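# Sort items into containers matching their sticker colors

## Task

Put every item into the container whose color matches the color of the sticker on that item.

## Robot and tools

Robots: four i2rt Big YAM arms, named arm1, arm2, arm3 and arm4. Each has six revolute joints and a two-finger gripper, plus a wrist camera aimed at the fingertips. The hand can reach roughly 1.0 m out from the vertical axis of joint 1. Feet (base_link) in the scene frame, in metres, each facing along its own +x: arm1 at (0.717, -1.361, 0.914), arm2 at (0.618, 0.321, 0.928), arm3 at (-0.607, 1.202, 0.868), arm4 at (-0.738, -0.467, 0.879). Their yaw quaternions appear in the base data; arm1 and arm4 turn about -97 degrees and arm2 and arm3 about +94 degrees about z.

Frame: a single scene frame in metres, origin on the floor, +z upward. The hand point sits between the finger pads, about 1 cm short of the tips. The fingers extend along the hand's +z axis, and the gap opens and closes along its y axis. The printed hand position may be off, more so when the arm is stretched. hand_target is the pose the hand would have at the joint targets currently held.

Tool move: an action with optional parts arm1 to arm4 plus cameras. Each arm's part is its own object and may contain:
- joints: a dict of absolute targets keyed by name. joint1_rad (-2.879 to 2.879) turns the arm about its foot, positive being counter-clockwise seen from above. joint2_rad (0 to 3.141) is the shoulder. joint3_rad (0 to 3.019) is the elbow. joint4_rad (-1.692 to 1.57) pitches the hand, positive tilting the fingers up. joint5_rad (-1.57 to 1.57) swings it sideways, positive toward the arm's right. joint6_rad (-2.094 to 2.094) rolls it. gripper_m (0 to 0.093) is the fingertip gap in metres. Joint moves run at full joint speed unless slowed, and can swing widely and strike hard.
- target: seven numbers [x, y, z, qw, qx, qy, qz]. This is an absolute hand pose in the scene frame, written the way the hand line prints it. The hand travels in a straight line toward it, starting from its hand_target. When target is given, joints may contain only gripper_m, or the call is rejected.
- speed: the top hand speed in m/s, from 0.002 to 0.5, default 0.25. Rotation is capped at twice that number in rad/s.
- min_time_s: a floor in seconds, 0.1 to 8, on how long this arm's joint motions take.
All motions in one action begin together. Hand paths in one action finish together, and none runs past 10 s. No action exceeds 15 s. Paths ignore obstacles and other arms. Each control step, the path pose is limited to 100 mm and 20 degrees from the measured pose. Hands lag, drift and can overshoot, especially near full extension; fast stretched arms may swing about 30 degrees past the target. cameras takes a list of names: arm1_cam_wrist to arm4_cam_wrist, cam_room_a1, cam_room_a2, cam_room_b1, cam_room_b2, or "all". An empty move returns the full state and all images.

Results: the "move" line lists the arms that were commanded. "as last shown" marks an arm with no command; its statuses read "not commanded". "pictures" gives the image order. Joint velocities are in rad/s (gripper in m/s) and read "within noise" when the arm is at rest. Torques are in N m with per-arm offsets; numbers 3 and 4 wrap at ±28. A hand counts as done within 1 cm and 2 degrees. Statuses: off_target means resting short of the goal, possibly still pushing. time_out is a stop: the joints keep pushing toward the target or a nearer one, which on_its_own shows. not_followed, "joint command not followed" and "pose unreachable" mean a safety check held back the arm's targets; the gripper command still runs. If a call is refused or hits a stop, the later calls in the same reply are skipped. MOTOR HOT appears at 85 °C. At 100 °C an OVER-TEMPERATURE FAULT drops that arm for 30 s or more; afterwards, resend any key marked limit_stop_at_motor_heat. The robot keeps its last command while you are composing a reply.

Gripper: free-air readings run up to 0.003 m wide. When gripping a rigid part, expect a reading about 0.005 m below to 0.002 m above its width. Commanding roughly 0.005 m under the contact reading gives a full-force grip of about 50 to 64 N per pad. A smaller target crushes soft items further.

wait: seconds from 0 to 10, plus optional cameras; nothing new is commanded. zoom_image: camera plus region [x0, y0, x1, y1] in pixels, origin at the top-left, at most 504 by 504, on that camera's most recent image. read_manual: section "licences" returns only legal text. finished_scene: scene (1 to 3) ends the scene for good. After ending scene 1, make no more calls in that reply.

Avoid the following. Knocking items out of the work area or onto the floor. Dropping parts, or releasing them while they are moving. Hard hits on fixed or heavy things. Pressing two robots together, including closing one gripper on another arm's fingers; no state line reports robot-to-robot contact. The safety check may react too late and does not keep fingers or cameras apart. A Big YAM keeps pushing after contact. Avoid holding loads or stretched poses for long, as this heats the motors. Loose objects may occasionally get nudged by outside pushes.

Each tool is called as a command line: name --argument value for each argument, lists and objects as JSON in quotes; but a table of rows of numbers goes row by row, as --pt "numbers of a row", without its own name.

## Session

move --arm1 '{"joints":{"joint1_rad":1.4,"joint2_rad":0.65,"joint3_rad":1.43,"joint4_rad":-1.5,"joint5_rad":0,"joint6_rad":0},"min_time_s":2.5}' --arm2 '{"joints":{"joint1_rad":-1.4,"joint2_rad":0.65,"joint3_rad":1.43,"joint4_rad":-1.5,"joint5_rad":0,"joint6_rad":0},"min_time_s":2.5}' --arm3 '{"joints":{"joint1_rad":1.1,"joint2_rad":0.65,"joint3_rad":1.43,"joint4_rad":-1.5,"joint5_rad":0,"joint6_rad":0},"min_time_s":2}' --arm4 '{"joints":{"joint1_rad":-1.1,"joint2_rad":0.65,"joint3_rad":1.43,"joint4_rad":-1.5,"joint5_rad":0,"joint6_rad":0},"min_time_s":2}' --cameras '["all"]'

Scene clock: 3.10 s.
Joint torques (N m): arm1=[-1.14 4.13 14.05 2.13 -0.01 -0.05] | arm2=[0.32 1.55 12.05 3.02 0.11 -0.09] | arm3=[1.96 2.02 10.78 1.16 0.13 -0.11] | arm4=[0.56 2.49 6.91 0.8 0.16 0.16]
Motor temperatures (°C): arm1=[20 23 27 23 21 21 21] | arm2=[23 24 26 22 22 20 23] | arm3=[24 23 24 23 24 23 23] | arm4=[22 21 24 22 24 21 24]
Heat: arm1: hottest joint3_rad 27 °C; arm2: hottest joint3_rad 26 °C; arm3: hottest joint1_rad 24 °C; arm4: hottest joint3_rad 24 °C.
move: arm1 done; arm2 done; arm3 done; arm4 done
Joint velocities: within noise
arm1.joint_positions: joint1_rad=+1.392 joint2_rad=+0.639 joint3_rad=+1.376 joint4_rad=-1.519 joint5_rad=+0.001 joint6_rad=+0.008 gripper_m=+0.09397
arm1.joint_status: all done
arm1.hand: x=+0.9322 y=-1.4266 z=+1.4034 quat_wxyz=(-0.373, -0.142, -0.915, +0.056)
arm1.hand_target: x=+0.9354 y=-1.4256 z=+1.4294 quat_wxyz=(-0.401, -0.132, -0.904, +0.060)
arm1.hand_status: not commanded
arm2.joint_positions: joint1_rad=-1.395 joint2_rad=+0.639 joint3_rad=+1.395 joint4_rad=-1.520 joint5_rad=-0.003 joint6_rad=+0.015 gripper_m=+0.09397
arm2.joint_status: all done
arm2.hand: x=+0.8250 y=+0.3745 z=+1.4301 quat_wxyz=(-0.390, +0.112, -0.912, -0.057)
arm2.hand_target: x=+0.8295 y=+0.3740 z=+1.4475 quat_wxyz=(-0.410, +0.115, -0.903, -0.054)
arm2.hand_status: not commanded
arm3.joint_positions: joint1_rad=+1.089 joint2_rad=+0.641 joint3_rad=+1.395 joint4_rad=-1.493 joint5_rad=-0.003 joint6_rad=+0.007 gripper_m=+0.09397
arm3.joint_status: all done
arm3.hand: x=-0.8067 y=+1.3047 z=+1.3719 quat_wxyz=(-0.081, +0.892, -0.208, -0.393)
arm3.hand_target: x=-0.8064 y=+1.3026 z=+1.3847 quat_wxyz=(-0.083, +0.890, -0.200, -0.401)
arm3.hand_status: not commanded
arm4.joint_positions: joint1_rad=-1.097 joint2_rad=+0.641 joint3_rad=+1.432 joint4_rad=-1.488 joint5_rad=-0.003 joint6_rad=-0.014 gripper_m=+0.09397
arm4.joint_status: all done
arm4.hand: x=-0.9408 y=-0.5377 z=+1.4040 quat_wxyz=(-0.071, -0.891, -0.160, +0.420)
arm4.hand_target: x=-0.9429 y=-0.5372 z=+1.3991 quat_wxyz=(-0.070, -0.897, -0.153, +0.409)
arm4.hand_status: not commanded
pictures: arm1_cam_wrist, arm2_cam_wrist, arm3_cam_wrist, arm4_cam_wrist, cam_room_a1, cam_room_a2, cam_room_b1, cam_room_b2
Images, in order (width x height): arm1_cam_wrist 672x504, arm2_cam_wrist 672x504, arm3_cam_wrist 672x504, arm4_cam_wrist 672x504, cam_room_a1 672x504, cam_room_a2 672x504, cam_room_b1 672x504, cam_room_b2 672x504.

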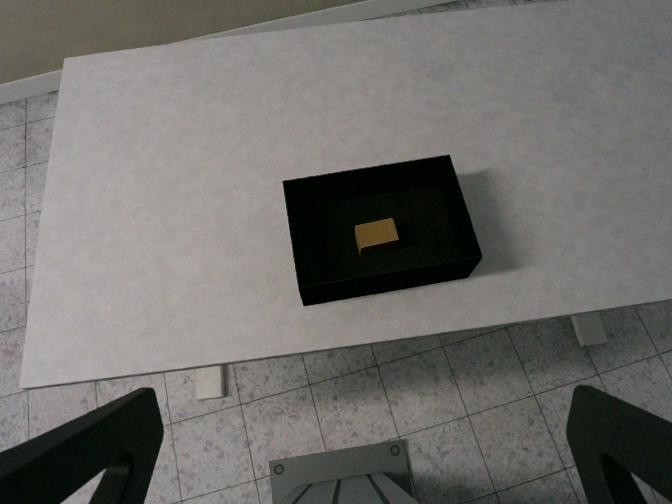

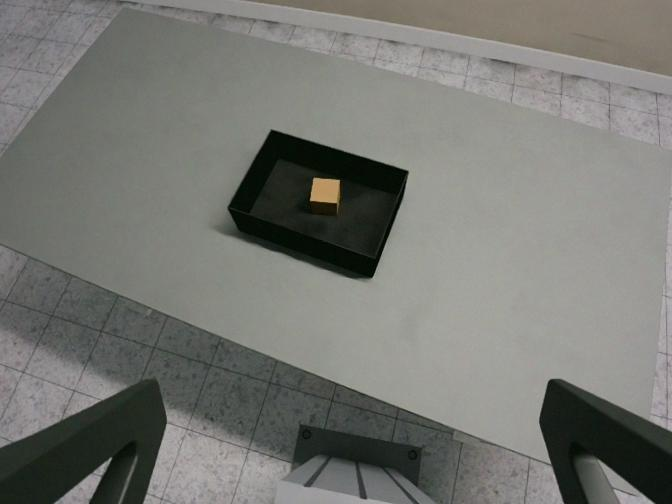

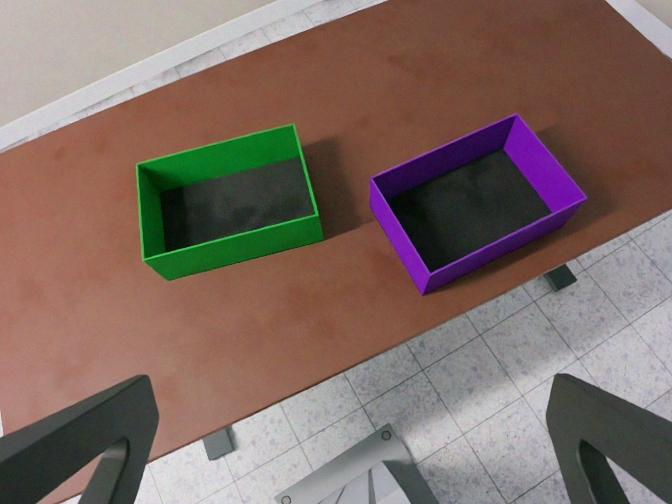

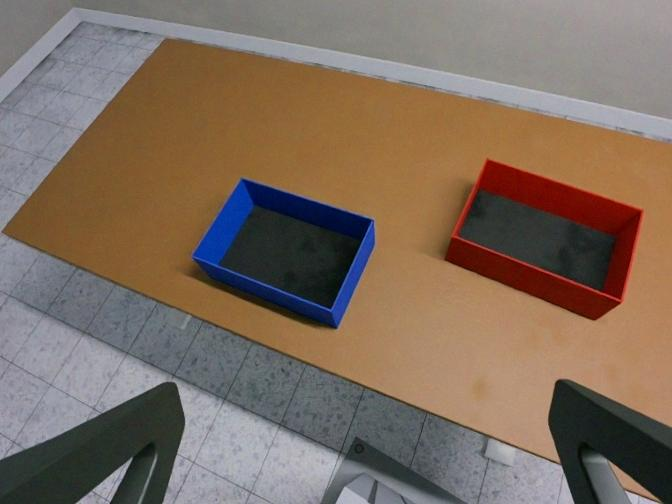

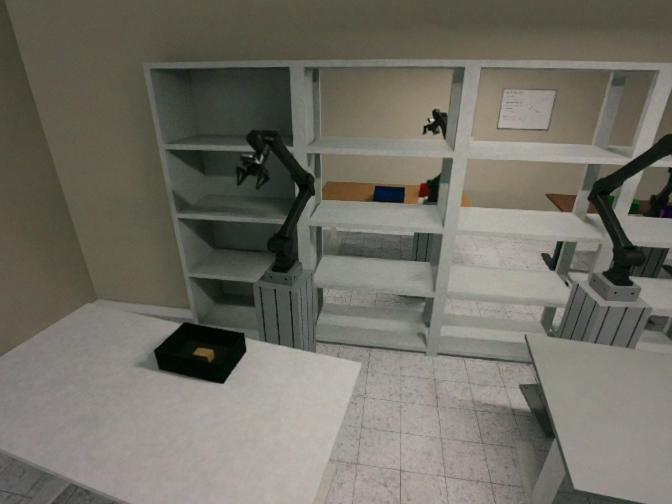

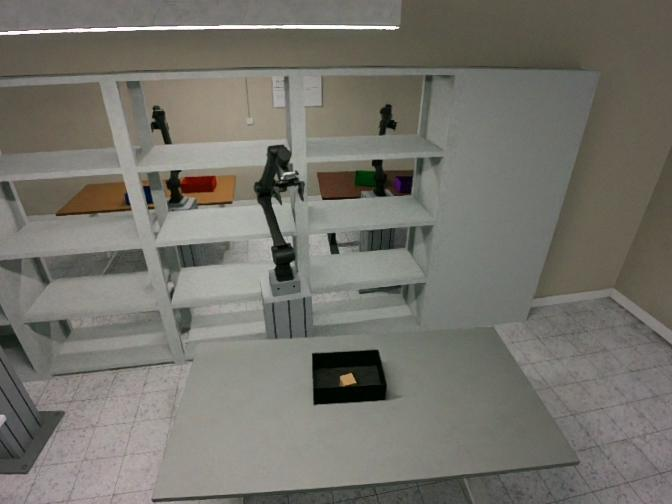

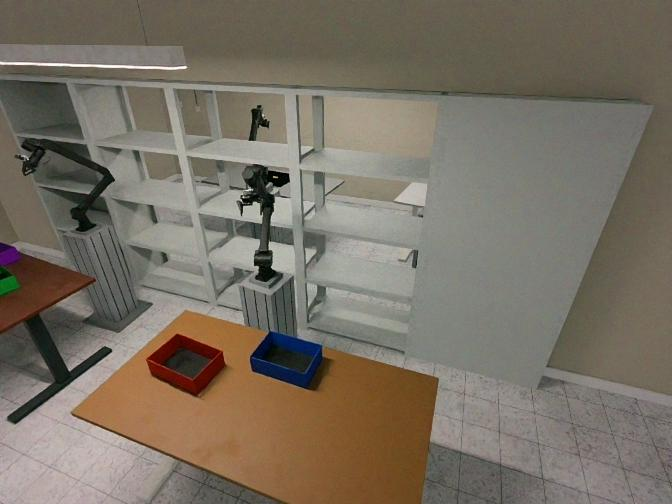

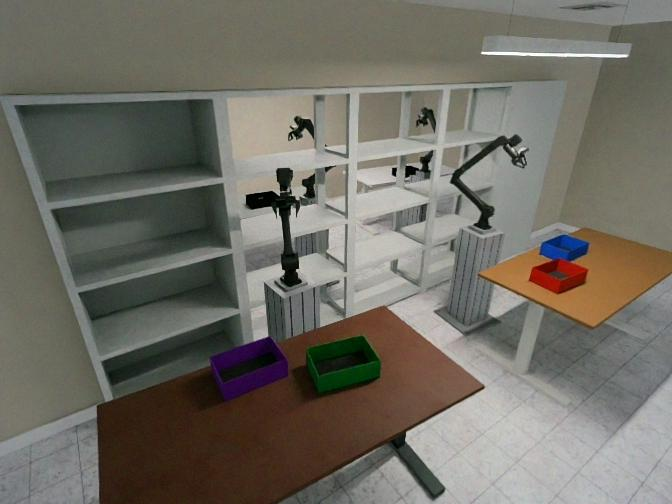

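zoom_image --camera "cam_room_a1" --region '[140, 310, 260, 390]'

zoom_image --camera "cam_room_a2" --region '[300, 340, 400, 410]'

zoom_image --camera "arm1_cam_wrist" --region '[320, 190, 440, 280]'

zoom_image --camera "arm2_cam_wrist" --region '[280, 160, 380, 230]'

Scaled by 4.200.

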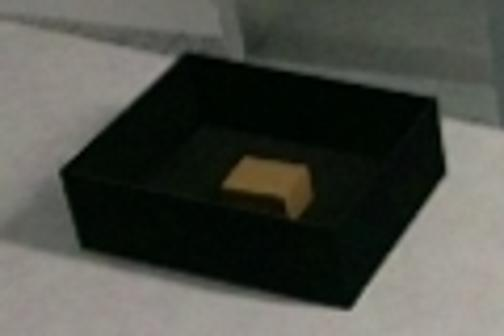

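Scaled by 5.040.

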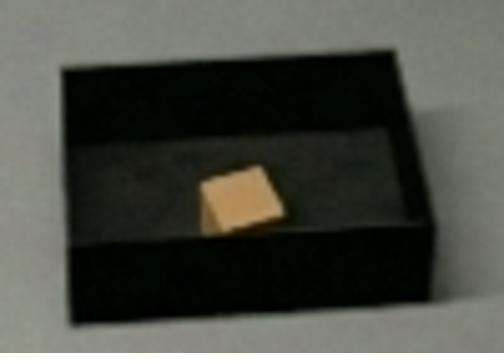

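Scaled by 4.200.

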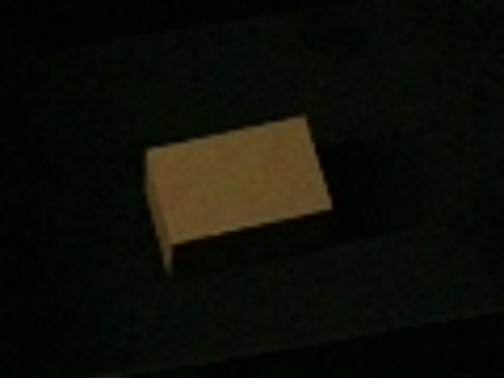

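Scaled by 5.040.

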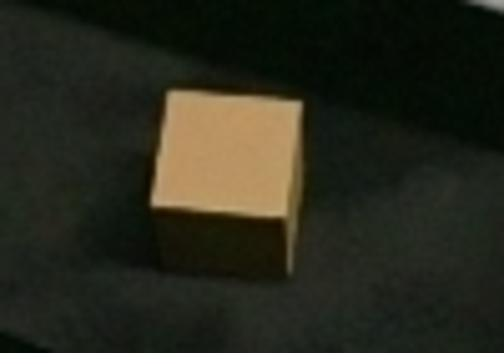

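move --arm1 '{"target":[1.2574,-1.578,0.91,0.171,0.171,0.9698,-0.0301],"speed":0.35}' --arm2 '{"target":[1.282,0.547,0.91,0.1726,-0.1029,0.9794,0.0181],"speed":0.35}' --arm3 '{"joints":{"joint1_rad":-2.2,"joint4_rad":-0.9},"min_time_s":3.5}' --arm4 '{"joints":{"joint1_rad":1.16,"joint4_rad":-0.9},"min_time_s":3.5}' --cameras '["arm1_cam_wrist","arm2_cam_wrist"]'

Scene clock: 28.03 s.
Joint torques (N m): arm1=[-2.67 -13.92 12.48 1.16 0.05 0.02] | arm2=[1.49 -22.18 13.72 0.87 -0.14 0.22] | arm3=[0.5 1.79 10.92 2.65 0.04 -0.12] | arm4=[0.85 2.14 7.21 2.22 0.15 0.16]
Motor temperatures (°C): arm1=[20 23 30 23 21 21 21] | arm2=[23 24 29 22 22 20 23] | arm3=[24 23 25 23 24 23 23] | arm4=[22 21 26 22 24 21 24]
Heat: arm1: hottest joint3_rad 30 °C; arm2: hottest joint3_rad 29 °C; arm3: hottest joint3_rad 25 °C; arm4: hottest joint3_rad 26 °C.
move: arm1 off_target; arm2 off_target; arm3 done; arm4 done
Joint velocities: within noise
arm1.joint_positions: joint1_rad=+1.316 joint2_rad=+1.859 joint3_rad=+1.139 joint4_rad=-0.546 joint5_rad=-0.018 joint6_rad=-0.032 gripper_m=+0.09397
arm1.joint_status: not commanded
arm1.hand: x=+1.2351 y=-1.5621 z=+0.8910 quat_wxyz=(-0.142, -0.168, -0.975, +0.022)
arm1.hand_target: x=+1.2560 y=-1.5777 z=+0.9108 quat_wxyz=(-0.171, -0.171, -0.970, +0.030)
arm1.hand_status: off_target (0.033 m and 3.5 deg from the pose sent, 0.610 m and 24.5 deg at the start)
arm2.joint_positions: joint1_rad=-1.324 joint2_rad=+2.146 joint3_rad=+1.572 joint4_rad=-0.680 joint5_rad=+0.051 joint6_rad=+0.108 gripper_m=+0.09397
arm2.joint_status: not commanded
arm2.hand: x=+1.2669 y=+0.5341 z=+0.8985 quat_wxyz=(-0.161, +0.106, -0.981, -0.011)
arm2.hand_target: x=+1.2811 y=+0.5466 z=+0.9104 quat_wxyz=(-0.173, +0.103, -0.979, -0.018)
arm2.hand_status: off_target (0.023 m and 1.6 deg from the pose sent, 0.714 m and 26.5 deg at the start)
arm3.joint_positions: joint1_rad=-2.189 joint2_rad=+0.642 joint3_rad=+1.395 joint4_rad=-0.918 joint5_rad=+0.000 joint6_rad=+0.007 gripper_m=+0.09399
arm3.joint_status: all done
arm3.hand: x=-0.3721 y=+1.0550 z=+1.5019 quat_wxyz=(-0.622, -0.218, -0.728, +0.189)
arm3.hand_target: x=-0.3766 y=+1.0546 z=+1.5226 quat_wxyz=(-0.636, -0.215, -0.714, +0.199)
arm3.hand_status: not commanded
arm4.joint_positions: joint1_rad=+1.157 joint2_rad=+0.641 joint3_rad=+1.432 joint4_rad=-0.921 joint5_rad=-0.002 joint6_rad=-0.013 gripper_m=+0.09398
arm4.joint_status: all done
arm4.hand: x=-0.5015 y=-0.6068 z=+1.5292 quat_wxyz=(-0.633, -0.196, -0.726, +0.183)
arm4.hand_target: x=-0.4962 y=-0.6094 z=+1.5310 quat_wxyz=(-0.638, -0.199, -0.722, +0.180)
arm4.hand_status: not commanded
Images, in order (width x height): arm1_cam_wrist 672x504, arm2_cam_wrist 672x504.

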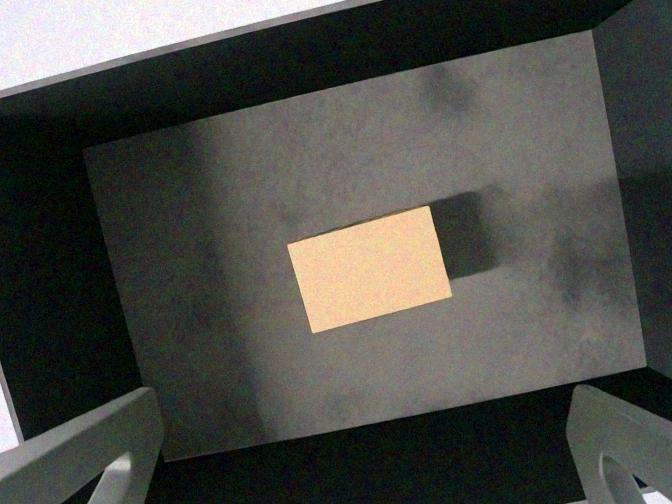

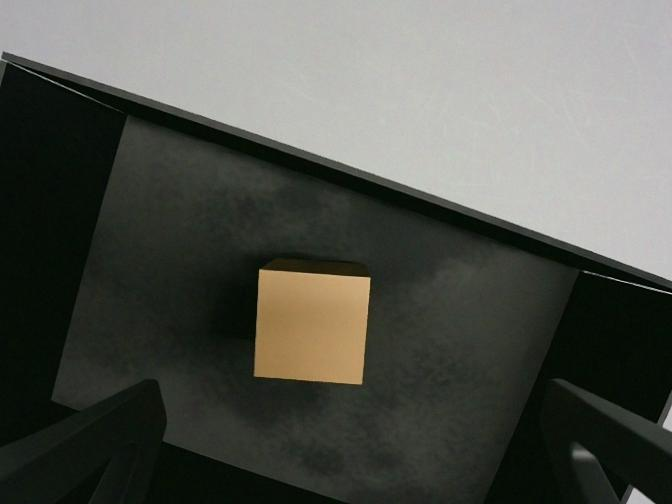

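move --arm1 '{"target":[1.267,-1.588,0.822,0.1735,0.0387,0.984,-0.0068],"speed":0.3}' --arm2 '{"target":[1.270,0.564,0.822,0.1731,-0.073,0.9821,0.0129],"speed":0.3}' --cameras '["arm1_cam_wrist","arm2_cam_wrist"]'

Scene clock: 44.43 s.
Joint torques (N m): arm1=[-2.67 -14.8 10.65 1.1 -0.16 -0.05] | arm2=[0.91 -21.89 9.84 2.02 0.23 0.21] | arm3=[0.56 1.9 10.88 2.65 0.03 -0.11] | arm4=[1.03 2.14 7.13 2.24 0.13 0.15]
Motor temperatures (°C): arm1=[20 24 31 23 21 21 21] | arm2=[23 25 33 22 22 20 23] | arm3=[24 23 26 23 24 23 23] | arm4=[22 21 28 22 24 21 24]
Heat: arm1: hottest joint3_rad 31 °C; arm2: hottest joint3_rad 33 °C; arm3: hottest joint3_rad 26 °C; arm4: hottest joint3_rad 28 °C.
move: arm1 off_target; arm2 done
Joint velocities: within noise
arm1.joint_positions: joint1_rad=+1.274 joint2_rad=+2.055 joint3_rad=+1.167 joint4_rad=-0.397 joint5_rad=-0.118 joint6_rad=-0.318 gripper_m=+0.09397
arm1.joint_status: not commanded
arm1.hand: x=+1.2436 y=-1.5729 z=+0.8060 quat_wxyz=(-0.146, -0.041, -0.988, -0.004)
arm1.hand_target: x=+1.2660 y=-1.5877 z=+0.8230 quat_wxyz=(-0.174, -0.039, -0.984, +0.007)
arm1.hand_status: off_target (0.032 m and 3.5 deg from the pose sent, 0.080 m and 15.3 deg at the start)
arm2.joint_positions: joint1_rad=-1.280 joint2_rad=+2.265 joint3_rad=+1.572 joint4_rad=-0.548 joint5_rad=+0.076 joint6_rad=+0.200 gripper_m=+0.09397
arm2.joint_status: not commanded
arm2.hand: x=+1.2657 y=+0.5613 z=+0.8302 quat_wxyz=(-0.169, +0.080, -0.982, -0.012)
arm2.hand_target: x=+1.2696 y=+0.5638 z=+0.8220 quat_wxyz=(-0.173, +0.073, -0.982, -0.013)
arm2.hand_status: done (0.010 m and 0.9 deg from the pose sent, 0.082 m and 4.0 deg at the start)
arm3, arm4: as last shown
Images, in order (width x height): arm1_cam_wrist 672x504, arm2_cam_wrist 672x504.

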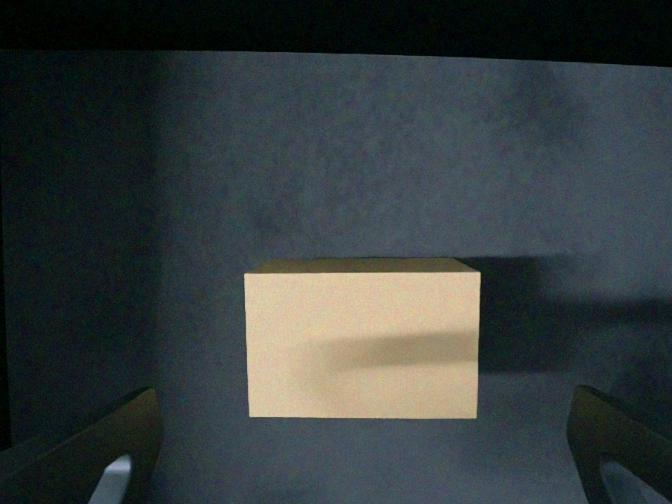

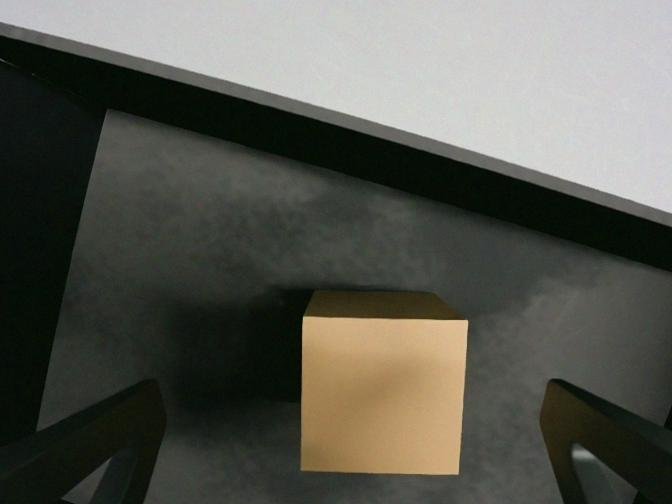

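move --arm1 '{"target":[1.274,-1.589,0.756,0.1735,0.0387,0.984,-0.0068],"speed":0.2}' --arm2 '{"target":[1.259,0.5505,0.750,0.1731,-0.073,0.9821,0.0129],"speed":0.2}'

move --arm1 '{"joints":{"gripper_m":0.06}}' --arm2 '{"joints":{"gripper_m":0.045}}' --cameras '["arm1_cam_wrist","arm2_cam_wrist"]'

Scene clock: 52.93 s.
Joint torques (N m): arm1=[-1.85 -15.62 9.31 1.35 -0.11 0] | arm2=[-0.03 -22.18 7.76 2.1 0.03 0.09] | arm3=[0.44 1.96 10.92 2.66 0.04 -0.12] | arm4=[0.91 2.37 7.25 2.22 0.16 0.16]
Motor temperatures (°C): arm1=[20 25 31 23 21 21 21] | arm2=[23 25 32 22 22 20 23] | arm3=[24 23 27 23 24 23 23] | arm4=[22 21 28 22 24 21 24]
Heat: arm1: hottest joint3_rad 31 °C; arm2: hottest joint3_rad 32 °C; arm3: hottest joint3_rad 27 °C; arm4: hottest joint3_rad 28 °C.
move: arm1 off_target; arm2 off_target
Joint velocities: within noise
arm1.joint_positions: joint1_rad=+1.274 joint2_rad=+2.204 joint3_rad=+1.205 joint4_rad=-0.281 joint5_rad=-0.118 joint6_rad=-0.319 gripper_m=+0.09397
arm1.joint_status: not commanded
arm1.hand: x=+1.2510 y=-1.5765 z=+0.7430 quat_wxyz=(-0.148, -0.041, -0.988, -0.003)
arm1.hand_target: x=+1.2731 y=-1.5887 z=+0.7569 quat_wxyz=(-0.173, -0.039, -0.984, +0.007)
arm1.hand_status: off_target (0.029 m and 3.2 deg from the pose sent, 0.061 m and 3.5 deg at the start)
arm2.joint_positions: joint1_rad=-1.282 joint2_rad=+2.369 joint3_rad=+1.544 joint4_rad=-0.402 joint5_rad=+0.076 joint6_rad=+0.200 gripper_m=+0.09397
arm2.joint_status: not commanded
arm2.hand: x=+1.2593 y=+0.5578 z=+0.7627 quat_wxyz=(-0.176, +0.079, -0.981, -0.014)
arm2.hand_target: x=+1.2587 y=+0.5506 z=+0.7503 quat_wxyz=(-0.173, +0.073, -0.982, -0.013)
arm2.hand_status: off_target (0.015 m and 0.7 deg from the pose sent, 0.081 m and 0.9 deg at the start)
arm3, arm4: as last shown
pictures: none

Scene clock: 53.53 s.
Joint torques (N m): arm1=[-2.08 -15.74 9.43 1.29 -0.08 0] | arm2=[-0.03 -22.18 7.83 2.04 0.02 0.08] | arm3=[0.44 1.96 10.93 2.63 0.04 -0.11] | arm4=[0.97 2.14 7.17 2.18 0.17 0.16]
Motor temperatures (°C): arm1=[20 25 31 23 21 21 21] | arm2=[23 25 32 22 22 20 23] | arm3=[24 23 27 23 24 23 23] | arm4=[22 21 28 22 24 21 24]
Heat: arm1: hottest joint3_rad 31 °C; arm2: hottest joint3_rad 32 °C; arm3: hottest joint3_rad 27 °C; arm4: hottest joint3_rad 28 °C.
move: arm1 off_target; arm2 off_target
Joint velocities: within noise
arm1.joint_positions: joint1_rad=+1.274 joint2_rad=+2.204 joint3_rad=+1.205 joint4_rad=-0.281 joint5_rad=-0.118 joint6_rad=-0.319 gripper_m=+0.06883
arm1.joint_status: gripper_m off_target (ended at +0.06886, target +0.06000)
arm1.hand: x=+1.2511 y=-1.5764 z=+0.7431 quat_wxyz=(-0.148, -0.041, -0.988, -0.003)
arm1.hand_target: x=+1.2731 y=-1.5887 z=+0.7569 quat_wxyz=(-0.173, -0.039, -0.984, +0.007)
arm1.hand_status: not commanded
arm2.joint_positions: joint1_rad=-1.283 joint2_rad=+2.369 joint3_rad=+1.544 joint4_rad=-0.401 joint5_rad=+0.076 joint6_rad=+0.200 gripper_m=+0.05304
arm2.joint_status: gripper_m off_target (ended at +0.05307, target +0.04500)
arm2.hand: x=+1.2597 y=+0.5570 z=+0.7627 quat_wxyz=(-0.176, +0.078, -0.981, -0.014)
arm2.hand_target: x=+1.2587 y=+0.5504 z=+0.7503 quat_wxyz=(-0.173, +0.073, -0.982, -0.013)
arm2.hand_status: not commanded
arm3, arm4: as last shown
Images, in order (width x height): arm1_cam_wrist 672x504, arm2_cam_wrist 672x504.

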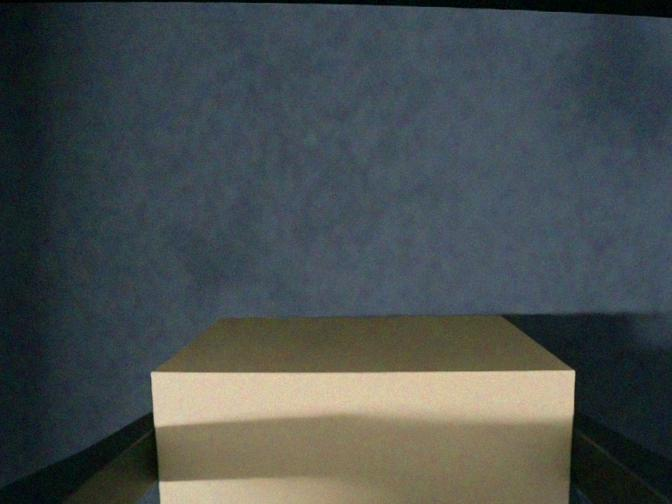

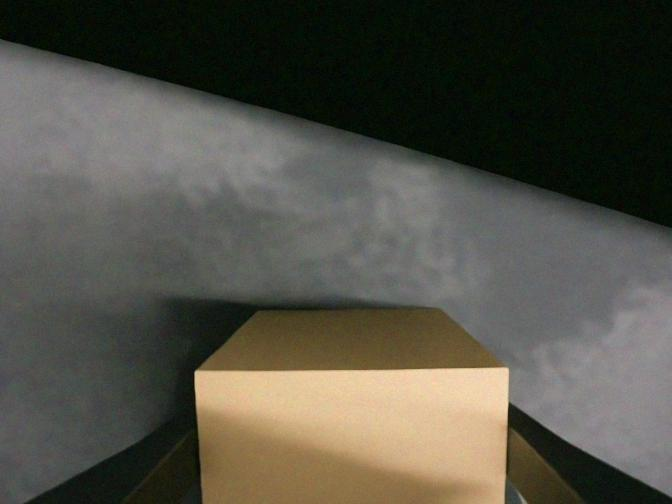

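move --arm1 '{"target":[1.26,-1.58,0.97,0.1735,0.0387,0.984,-0.0068],"speed":0.3}' --arm2 '{"target":[1.25,0.553,0.98,0.1731,-0.073,0.9821,0.0129],"speed":0.3}'

move --arm1 '{"joints":{"joint1_rad":1.5,"joint2_rad":0.75,"joint3_rad":1.43,"joint4_rad":-0.5,"joint5_rad":0,"joint6_rad":0},"min_time_s":3}' --arm2 '{"joints":{"joint1_rad":-1.5,"joint2_rad":0.75,"joint3_rad":1.43,"joint4_rad":-0.5,"joint5_rad":0,"joint6_rad":0},"min_time_s":3}' --cameras '["cam_room_a1","cam_room_a2"]'

Scene clock: 63.13 s.
Joint torques (N m): arm1=[-1.9 -14.92 13.81 0.47 -0.08 0.04] | arm2=[0.79 -21.71 13.93 0.84 0.15 0.17] | arm3=[0.67 1.9 10.96 2.63 0.03 -0.12] | arm4=[0.73 2.08 7.12 2.13 0.18 0.17]
Motor temperatures (°C): arm1=[20 25 32 23 21 21 21] | arm2=[23 26 32 22 22 20 23] | arm3=[24 23 27 24 24 23 23] | arm4=[22 21 28 22 24 21 24]
Heat: arm1: hottest joint3_rad 32 °C; arm2: hottest joint3_rad 32 °C; arm3: hottest joint3_rad 27 °C; arm4: hottest joint3_rad 28 °C.
move: arm1 off_target; arm2 off_target
Joint velocities: within noise
arm1.joint_positions: joint1_rad=+1.274 joint2_rad=+1.792 joint3_rad=+1.212 joint4_rad=-0.698 joint5_rad=-0.118 joint6_rad=-0.319 gripper_m=+0.06884
arm1.joint_status: not commanded
arm1.hand: x=+1.2395 y=-1.5704 z=+0.9447 quat_wxyz=(-0.149, -0.040, -0.988, -0.003)
arm1.hand_target: x=+1.2589 y=-1.5795 z=+0.9706 quat_wxyz=(-0.174, -0.039, -0.984, +0.007)
arm1.hand_status: off_target (0.034 m and 3.1 deg from the pose sent, 0.227 m and 3.2 deg at the start)
arm2.joint_positions: joint1_rad=-1.283 joint2_rad=+2.007 joint3_rad=+1.526 joint4_rad=-0.785 joint5_rad=+0.076 joint6_rad=+0.200 gripper_m=+0.05304
arm2.joint_status: not commanded
arm2.hand: x=+1.2343 y=+0.5466 z=+0.9625 quat_wxyz=(-0.158, +0.079, -0.984, -0.008)
arm2.hand_target: x=+1.2492 y=+0.5526 z=+0.9804 quat_wxyz=(-0.173, +0.073, -0.982, -0.013)
arm2.hand_status: off_target (0.024 m and 2.0 deg from the pose sent, 0.218 m and 0.7 deg at the start)
arm3, arm4: as last shown
pictures: none

Scene clock: 66.80 s.
Joint torques (N m): arm1=[-1.14 1.32 14.3 2.51 0.04 0.13] | arm2=[-0.03 -0.97 9.07 3.29 -0.2 -0.08] | arm3=[0.44 1.96 10.93 2.62 0.03 -0.12] | arm4=[1.14 2.08 7.17 2.13 0.15 0.17]
Motor temperatures (°C): arm1=[20 25 33 23 21 21 22] | arm2=[23 26 32 22 22 20 23] | arm3=[24 23 27 24 24 23 23] | arm4=[22 21 29 22 24 21 24]
Heat: arm1: hottest joint3_rad 33 °C; arm2: hottest joint3_rad 32 °C; arm3: hottest joint3_rad 27 °C; arm4: hottest joint3_rad 29 °C.
move: arm1 done; arm2 done
Joint velocities: within noise
arm1.joint_positions: joint1_rad=+1.489 joint2_rad=+0.745 joint3_rad=+1.384 joint4_rad=-0.518 joint5_rad=-0.002 joint6_rad=-0.008 gripper_m=+0.06884
arm1.joint_status: all done
arm1.hand: x=+1.0635 y=-1.4316 z=+1.6033 quat_wxyz=(-0.739, -0.064, -0.666, +0.078)
arm1.hand_target: x=+1.0547 y=-1.4263 z=+1.6315 quat_wxyz=(-0.759, -0.062, -0.644, +0.073)
arm1.hand_status: not commanded
arm2.joint_positions: joint1_rad=-1.491 joint2_rad=+0.744 joint3_rad=+1.438 joint4_rad=-0.521 joint5_rad=+0.004 joint6_rad=+0.015 gripper_m=+0.05304
arm2.joint_status: all done
arm2.hand: x=+0.9397 y=+0.3709 z=+1.6531 quat_wxyz=(-0.763, +0.045, -0.641, -0.068)
arm2.hand_target: x=+0.9450 y=+0.3694 z=+1.6516 quat_wxyz=(-0.766, +0.048, -0.638, -0.061)
arm2.hand_status: not commanded
arm3, arm4: as last shown
Images, in order (width x height): cam_room_a1 672x504, cam_room_a2 672x504.

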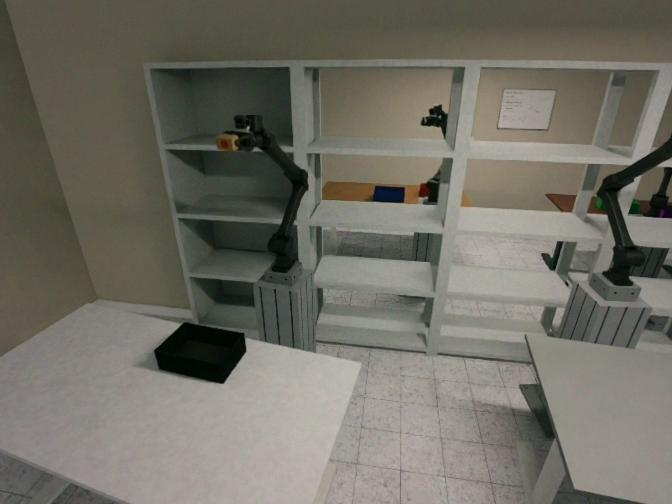

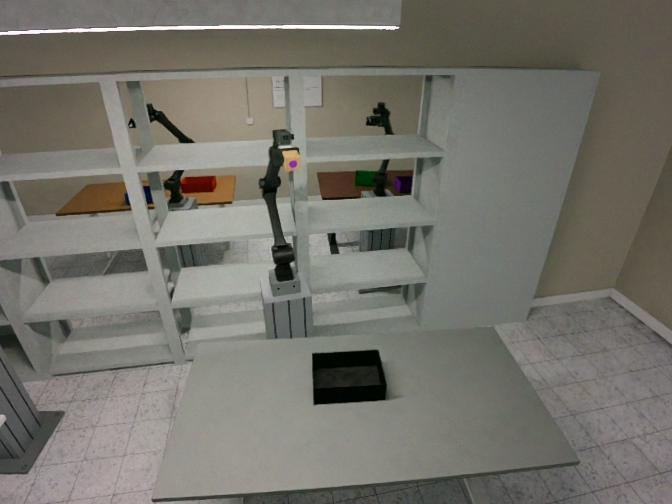

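move --arm1 '{"joints":{"joint1_rad":-2.01,"joint2_rad":0.65,"joint3_rad":1.43,"joint4_rad":-1.49,"joint5_rad":0,"joint6_rad":0},"min_time_s":4}' --arm2 '{"joints":{"joint1_rad":0.86,"joint2_rad":0.65,"joint3_rad":1.43,"joint4_rad":-1.49,"joint5_rad":0,"joint6_rad":0},"min_time_s":4}'

move --arm1 '{"target":[0.225,-1.054,1.13,-0.0828,0.9169,-0.2626,-0.2891]}' --arm2 '{"target":[0.2105,0.6105,1.13,-0.0914,0.9085,-0.2899,-0.2864]}'

move --arm1 '{"target":[0.0,-0.915,1.10,-0.0828,0.9169,-0.2626,-0.2891],"speed":0.22}' --arm2 '{"target":[0.0,0.76,1.10,-0.0914,0.9085,-0.2899,-0.2864],"speed":0.22}'

move --arm1 '{"target":[0.0,-0.915,1.03,-0.0828,0.9169,-0.2626,-0.2891],"speed":0.2}' --arm2 '{"target":[0.0,0.76,1.03,-0.0914,0.9085,-0.2899,-0.2864],"speed":0.2}' --cameras '["arm3_cam_wrist","arm4_cam_wrist"]'

zoom_image --camera "arm3_cam_wrist" --region '[290, 280, 450, 410]'

zoom_image --camera "arm4_cam_wrist" --region '[320, 240, 480, 370]'

Scene clock: 87.90 s.
Joint torques (N m): arm1=[-2.26 2.43 13.09 1.33 0.07 0.11] | arm2=[1.14 -1.03 8.39 1.81 -0.08 -0.07] | arm3=[0.56 1.67 10.92 2.63 0.03 -0.11] | arm4=[1.08 2.32 7.19 2.18 0.15 0.15]
Motor temperatures (°C): arm1=[20 24 36 23 21 21 22] | arm2=[23 25 31 23 22 20 24] | arm3=[24 23 28 24 24 23 23] | arm4=[22 22 29 22 24 21 24]
Heat: arm1: hottest joint3_rad 36 °C; arm2: hottest joint3_rad 31 °C; arm3: hottest joint3_rad 28 °C; arm4: hottest joint3_rad 29 °C.
move: arm1 done; arm2 done
Joint velocities: within noise
arm1.joint_positions: joint1_rad=-2.003 joint2_rad=+0.660 joint3_rad=+1.384 joint4_rad=-1.483 joint5_rad=+0.000 joint6_rad=-0.007 gripper_m=+0.06886
arm1.joint_status: all done
arm1.hand: x=+0.5293 y=-1.2406 z=+1.4160 quat_wxyz=(+0.108, -0.882, +0.248, +0.387)
arm1.hand_target: x=+0.5384 y=-1.2443 z=+1.4379 quat_wxyz=(+0.115, -0.870, +0.252, +0.408)
arm1.hand_status: not commanded
arm2.joint_positions: joint1_rad=+0.856 joint2_rad=+0.663 joint3_rad=+1.438 joint4_rad=-1.478 joint5_rad=+0.001 joint6_rad=+0.014 gripper_m=+0.05305
arm2.joint_status: all done
arm2.hand: x=+0.4337 y=+0.4536 z=+1.4523 quat_wxyz=(-0.130, +0.861, -0.287, -0.400)
arm2.hand_target: x=+0.4380 y=+0.4490 z=+1.4489 quat_wxyz=(-0.130, +0.865, -0.279, -0.397)
arm2.hand_status: not commanded
arm3, arm4: as last shown
pictures: none

Scene clock: 90.60 s.
Joint torques (N m): arm1=[-1.73 -10.64 16.88 1.94 0.08 0.11] | arm2=[1.49 -11.87 12.19 2.65 -0.19 -0.07] | arm3=[0.56 1.9 10.93 2.65 0.03 -0.11] | arm4=[1.79 2.26 7.17 2.26 0.15 0.18]
Motor temperatures (°C): arm1=[20 24 36 23 21 21 22] | arm2=[23 25 31 23 22 20 24] | arm3=[24 23 28 24 24 23 23] | arm4=[22 22 29 22 24 21 24]
Heat: arm1: hottest joint3_rad 36 °C; arm2: hottest joint3_rad 31 °C; arm3: hottest joint3_rad 28 °C; arm4: hottest joint3_rad 29 °C.
move: arm1 off_target; arm2 off_target
Joint velocities: within noise
arm1.joint_positions: joint1_rad=-2.003 joint2_rad=+1.530 joint3_rad=+1.197 joint4_rad=-0.731 joint5_rad=+0.006 joint6_rad=-0.006 gripper_m=+0.06886
arm1.joint_status: not commanded
arm1.hand: x=+0.2478 y=-1.0681 z=+1.0920 quat_wxyz=(+0.071, -0.930, +0.262, +0.248)
arm1.hand_target: x=+0.2276 y=-1.0555 z=+1.1308 quat_wxyz=(+0.083, -0.917, +0.263, +0.289)
arm1.hand_status: off_target (0.046 m and 5.1 deg from the pose sent, 0.457 m and 12.4 deg at the start)
arm2.joint_positions: joint1_rad=+0.856 joint2_rad=+1.315 joint3_rad=+1.012 joint4_rad=-0.692 joint5_rad=+0.000 joint6_rad=+0.014 gripper_m=+0.05305
arm2.joint_status: not commanded
arm2.hand: x=+0.2209 y=+0.6098 z=+1.1204 quat_wxyz=(-0.088, +0.910, -0.303, -0.270)
arm2.hand_target: x=+0.2108 y=+0.6104 z=+1.1302 quat_wxyz=(-0.092, +0.909, -0.290, -0.286)
arm2.hand_status: off_target (0.014 m and 2.4 deg from the pose sent, 0.422 m and 14.8 deg at the start)
arm3, arm4: as last shown
pictures: none

Scene clock: 92.83 s.
Joint torques (N m): arm1=[-1.44 -21.07 17.62 1.01 0.12 0.15] | arm2=[1.44 -20.78 16.87 1.33 -0.15 -0.06] | arm3=[0.56 1.96 10.93 2.62 0.03 -0.12] | arm4=[0.73 2.08 7.09 2.18 0.14 0.17]
Motor temperatures (°C): arm1=[20 24 36 23 21 21 22] | arm2=[23 25 32 23 22 20 24] | arm3=[24 23 28 24 24 23 23] | arm4=[22 22 29 22 24 21 24]
Heat: arm1: hottest joint3_rad 36 °C; arm2: hottest joint3_rad 32 °C; arm3: hottest joint3_rad 28 °C; arm4: hottest joint3_rad 29 °C.
move: arm1 off_target; arm2 off_target
Joint velocities: within noise
arm1.joint_positions: joint1_rad=-2.003 joint2_rad=+2.290 joint3_rad=+2.250 joint4_rad=-0.989 joint5_rad=+0.006 joint6_rad=-0.006 gripper_m=+0.06886
arm1.joint_status: not commanded
arm1.hand: x=+0.0124 y=-0.9231 z=+1.0690 quat_wxyz=(+0.076, -0.925, +0.261, +0.264)
arm1.hand_target: x=+0.0019 y=-0.9160 z=+1.1000 quat_wxyz=(+0.083, -0.917, +0.263, +0.290)
arm1.hand_status: off_target (0.034 m and 3.2 deg from the pose sent, 0.291 m and 5.1 deg at the start)
arm2.joint_positions: joint1_rad=+0.858 joint2_rad=+1.971 joint3_rad=+1.734 joint4_rad=-0.754 joint5_rad=+0.000 joint6_rad=+0.014 gripper_m=+0.05305
arm2.joint_status: not commanded
arm2.hand: x=+0.0200 y=+0.7550 z=+1.0837 quat_wxyz=(-0.088, +0.909, -0.302, -0.272)
arm2.hand_target: x=+0.0013 y=+0.7589 z=+1.1002 quat_wxyz=(-0.092, +0.908, -0.290, -0.287)
arm2.hand_status: off_target (0.026 m and 2.2 deg from the pose sent, 0.268 m and 2.4 deg at the start)
arm3.joint_positions: joint1_rad=-2.189 joint2_rad=+0.642 joint3_rad=+1.395 joint4_rad=-0.918 joint5_rad=+0.000 joint6_rad=+0.007 gripper_m=+0.09399
arm3.joint_status: not commanded
arm3.hand: x=-0.3721 y=+1.0550 z=+1.5019 quat_wxyz=(-0.622, -0.218, -0.728, +0.189)
arm3.hand_target: x=-0.3766 y=+1.0546 z=+1.5226 quat_wxyz=(-0.636, -0.215, -0.714, +0.199)
arm3.hand_status: not commanded
arm4.joint_positions: joint1_rad=+1.157 joint2_rad=+0.641 joint3_rad=+1.432 joint4_rad=-0.921 joint5_rad=-0.002 joint6_rad=-0.013 gripper_m=+0.09398
arm4.joint_status: not commanded
arm4.hand: x=-0.5015 y=-0.6068 z=+1.5292 quat_wxyz=(-0.633, -0.196, -0.726, +0.183)
arm4.hand_target: x=-0.4962 y=-0.6094 z=+1.5310 quat_wxyz=(-0.638, -0.199, -0.722, +0.180)
arm4.hand_status: not commanded
pictures: none

Scene clock: 94.07 s.
Joint torques (N m): arm1=[-2.08 -21.07 12.1 1.87 0.08 0.1] | arm2=[1.32 -21.66 10.63 2.73 -0.16 -0.05] | arm3=[0.56 2.2 10.91 2.63 0.03 -0.11] | arm4=[0.73 1.73 7.06 2.25 0.15 0.19]
Motor temperatures (°C): arm1=[20 25 36 23 21 21 22] | arm2=[23 25 32 23 22 20 24] | arm3=[24 23 28 24 24 23 23] | arm4=[22 22 29 22 24 21 24]
Heat: arm1: hottest joint3_rad 36 °C; arm2: hottest joint3_rad 32 °C; arm3: hottest joint3_rad 28 °C; arm4: hottest joint3_rad 29 °C.
move: arm1 done; arm2 off_target
Joint velocities: within noise
arm1.joint_positions: joint1_rad=-2.003 joint2_rad=+2.314 joint3_rad=+2.165 joint4_rad=-0.851 joint5_rad=+0.006 joint6_rad=-0.006 gripper_m=+0.06886
arm1.joint_status: not commanded
arm1.hand: x=+0.0049 y=-0.9188 z=+1.0243 quat_wxyz=(+0.080, -0.921, +0.260, +0.277)
arm1.hand_target: x=+0.0003 y=-0.9150 z=+1.0301 quat_wxyz=(+0.083, -0.917, +0.263, +0.289)
arm1.hand_status: done (0.008 m and 1.5 deg from the pose sent, 0.042 m and 3.2 deg at the start)
arm2.joint_positions: joint1_rad=+0.858 joint2_rad=+2.028 joint3_rad=+1.705 joint4_rad=-0.633 joint5_rad=+0.000 joint6_rad=+0.014 gripper_m=+0.05305
arm2.joint_status: not commanded
arm2.hand: x=+0.0070 y=+0.7646 z=+1.0451 quat_wxyz=(-0.093, +0.904, -0.300, -0.288)
arm2.hand_target: x=+0.0004 y=+0.7597 z=+1.0302 quat_wxyz=(-0.091, +0.909, -0.290, -0.286)
arm2.hand_status: off_target (0.017 m and 1.3 deg from the pose sent, 0.058 m and 2.2 deg at the start)
arm3, arm4: as last shown
Images, in order (width x height): arm3_cam_wrist 672x504, arm4_cam_wrist 672x504.

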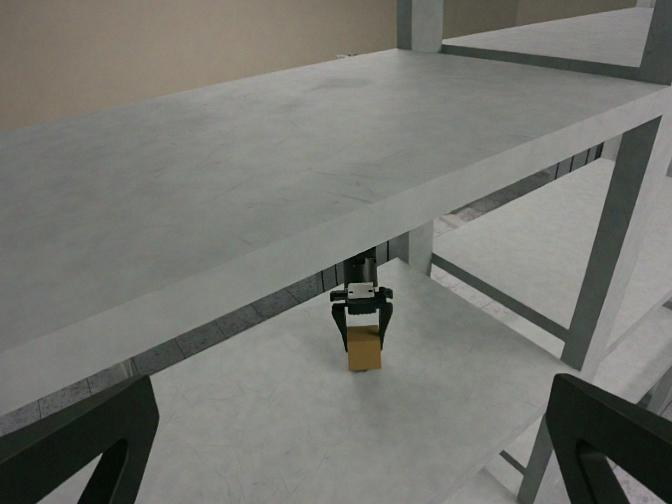

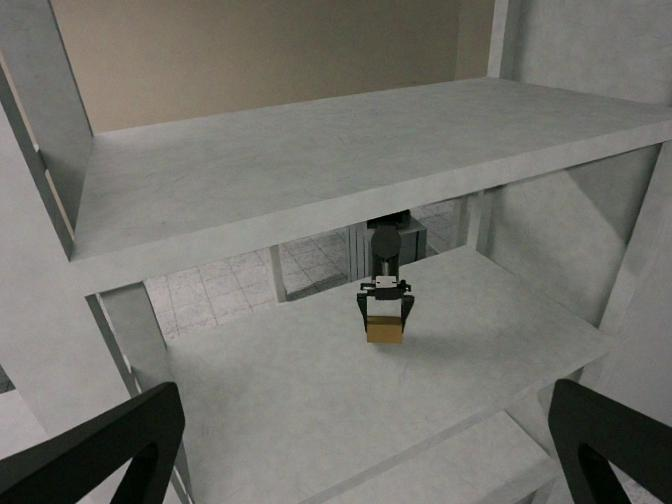

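Scaled by 3.150.

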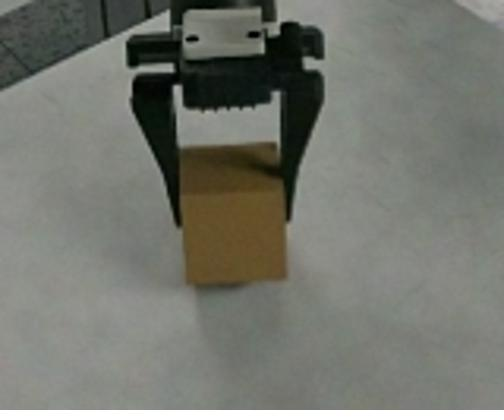

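Scaled by 3.150.

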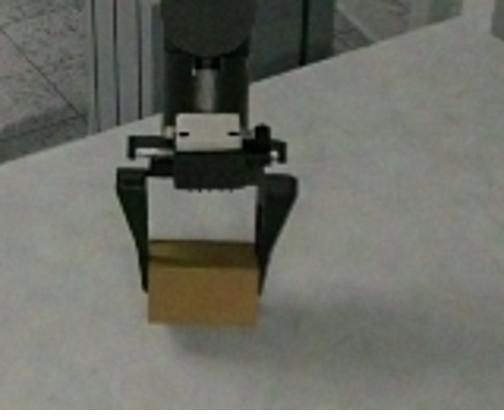

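move --arm1 '{"target":[0.0,-0.915,1.003,-0.0828,0.9169,-0.2626,-0.2891],"speed":0.15}' --arm2 '{"target":[0.0,0.76,1.005,-0.0914,0.9085,-0.2899,-0.2864],"speed":0.15}'

move --arm1 '{"joints":{"gripper_m":0.09}}' --arm2 '{"joints":{"gripper_m":0.09}}' --arm3 '{"target":[-0.275,0.966,1.13,0.2834,0.3183,0.899,-0.1004],"speed":0.3}' --arm4 '{"target":[-0.31,-0.7255,1.11,0.33,0.2471,0.9066,-0.0899],"speed":0.3}' --cameras '["arm1_cam_wrist","arm2_cam_wrist"]'

Scene clock: 99.67 s.
Joint torques (N m): arm1=[-1.61 -20.6 10.35 1.7 0.11 0.09] | arm2=[1.44 -19.84 9.61 2.74 -0.16 -0.06] | arm3=[0.62 1.9 10.91 2.65 0.04 -0.12] | arm4=[1.26 2.67 7.2 2.13 0.17 0.19]
Motor temperatures (°C): arm1=[20 25 35 23 21 21 22] | arm2=[23 26 32 23 22 20 24] | arm3=[24 23 28 24 24 23 23] | arm4=[22 22 30 22 24 21 24]
Heat: arm1: hottest joint3_rad 35 °C; arm2: hottest joint3_rad 32 °C; arm3: hottest joint3_rad 28 °C; arm4: hottest joint3_rad 30 °C.
move: arm1 off_target; arm2 off_target
Joint velocities: within noise
arm1.joint_positions: joint1_rad=-2.003 joint2_rad=+2.314 joint3_rad=+2.141 joint4_rad=-0.788 joint5_rad=+0.006 joint6_rad=-0.004 gripper_m=+0.06886
arm1.joint_status: not commanded
arm1.hand: x=-0.0007 y=-0.9153 z=+1.0207 quat_wxyz=(+0.084, -0.916, +0.260, +0.295)
arm1.hand_target: x=+0.0004 y=-0.9151 z=+1.0031 quat_wxyz=(+0.083, -0.917, +0.263, +0.289)
arm1.hand_status: off_target (0.018 m and 0.8 deg from the pose sent, 0.022 m and 1.5 deg at the start)
arm2.joint_positions: joint1_rad=+0.858 joint2_rad=+2.030 joint3_rad=+1.685 joint4_rad=-0.578 joint5_rad=+0.000 joint6_rad=+0.014 gripper_m=+0.05305
arm2.joint_status: not commanded
arm2.hand: x=+0.0033 y=+0.7673 z=+1.0415 quat_wxyz=(-0.098, +0.900, -0.299, -0.303)
arm2.hand_target: x=+0.0013 y=+0.7591 z=+1.0058 quat_wxyz=(-0.091, +0.909, -0.290, -0.286)
arm2.hand_status: off_target (0.037 m and 2.5 deg from the pose sent, 0.041 m and 1.3 deg at the start)
arm3, arm4: as last shown
pictures: none

Scene clock: 101.93 s.
Joint torques (N m): arm1=[-1.55 -20.19 11.51 1.92 0.1 0.12] | arm2=[1.44 -20.01 9.59 2.73 -0.16 -0.06] | arm3=[0.15 -7.88 9.59 1.76 0.18 0.03] | arm4=[0.56 -11.69 10.13 1.65 -0.05 0.06]
Motor temperatures (°C): arm1=[20 25 35 23 21 21 22] | arm2=[23 26 32 23 22 20 24] | arm3=[24 23 28 24 24 23 23] | arm4=[22 22 30 22 24 21 24]
Heat: arm1: hottest joint3_rad 35 °C; arm2: hottest joint3_rad 32 °C; arm3: hottest joint3_rad 28 °C; arm4: hottest joint3_rad 30 °C.
move: arm1 done; arm2 done; arm3 done; arm4 off_target
Joint velocities: within noise
arm1.joint_positions: joint1_rad=-2.003 joint2_rad=+2.315 joint3_rad=+2.127 joint4_rad=-0.788 joint5_rad=+0.006 joint6_rad=-0.004 gripper_m=+0.08996
arm1.joint_status: all done
arm1.hand: x=+0.0025 y=-0.9174 z=+1.0126 quat_wxyz=(+0.082, -0.918, +0.260, +0.289)
arm1.hand_target: x=+0.0004 y=-0.9151 z=+1.0031 quat_wxyz=(+0.083, -0.917, +0.263, +0.289)
arm1.hand_status: not commanded
arm2.joint_positions: joint1_rad=+0.858 joint2_rad=+2.033 joint3_rad=+1.685 joint4_rad=-0.577 joint5_rad=+0.000 joint6_rad=+0.014 gripper_m=+0.08993
arm2.joint_status: all done
arm2.hand: x=+0.0032 y=+0.7674 z=+1.0396 quat_wxyz=(-0.098, +0.900, -0.299, -0.303)
arm2.hand_target: x=+0.0014 y=+0.7591 z=+1.0057 quat_wxyz=(-0.091, +0.909, -0.290, -0.286)
arm2.hand_status: not commanded
arm3.joint_positions: joint1_rad=-2.201 joint2_rad=+1.048 joint3_rad=+0.966 joint4_rad=-0.912 joint5_rad=+0.029 joint6_rad=+0.055 gripper_m=+0.09399
arm3.joint_status: not commanded
arm3.hand: x=-0.2731 y=+0.9728 z=+1.1248 quat_wxyz=(-0.273, -0.309, -0.906, +0.095)
arm3.hand_target: x=-0.2751 y=+0.9661 z=+1.1301 quat_wxyz=(-0.283, -0.318, -0.899, +0.100)
arm3.hand_status: done (0.009 m and 1.9 deg from the pose sent, 0.394 m and 46.3 deg at the start)
arm4.joint_positions: joint1_rad=+1.157 joint2_rad=+1.261 joint3_rad=+1.000 joint4_rad=-0.652 joint5_rad=-0.013 joint6_rad=-0.013 gripper_m=+0.09398
arm4.joint_status: not commanded
arm4.hand: x=-0.3161 y=-0.7201 z=+1.0947 quat_wxyz=(-0.310, -0.247, -0.914, +0.086)
arm4.hand_target: x=-0.3104 y=-0.7253 z=+1.1101 quat_wxyz=(-0.330, -0.247, -0.907, +0.090)
arm4.hand_status: off_target (0.017 m and 2.5 deg from the pose sent, 0.476 m and 42.4 deg at the start)
Images, in order (width x height): arm1_cam_wrist 672x504, arm2_cam_wrist 672x504.

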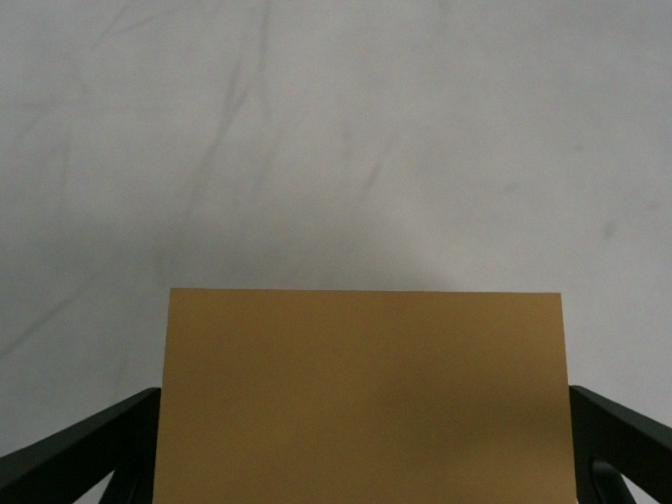

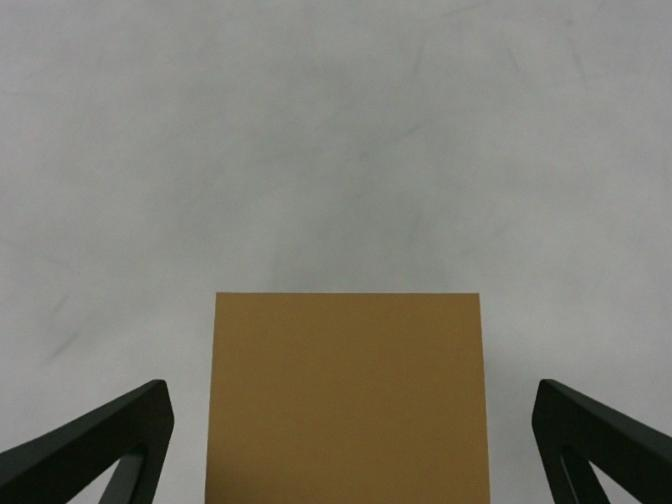

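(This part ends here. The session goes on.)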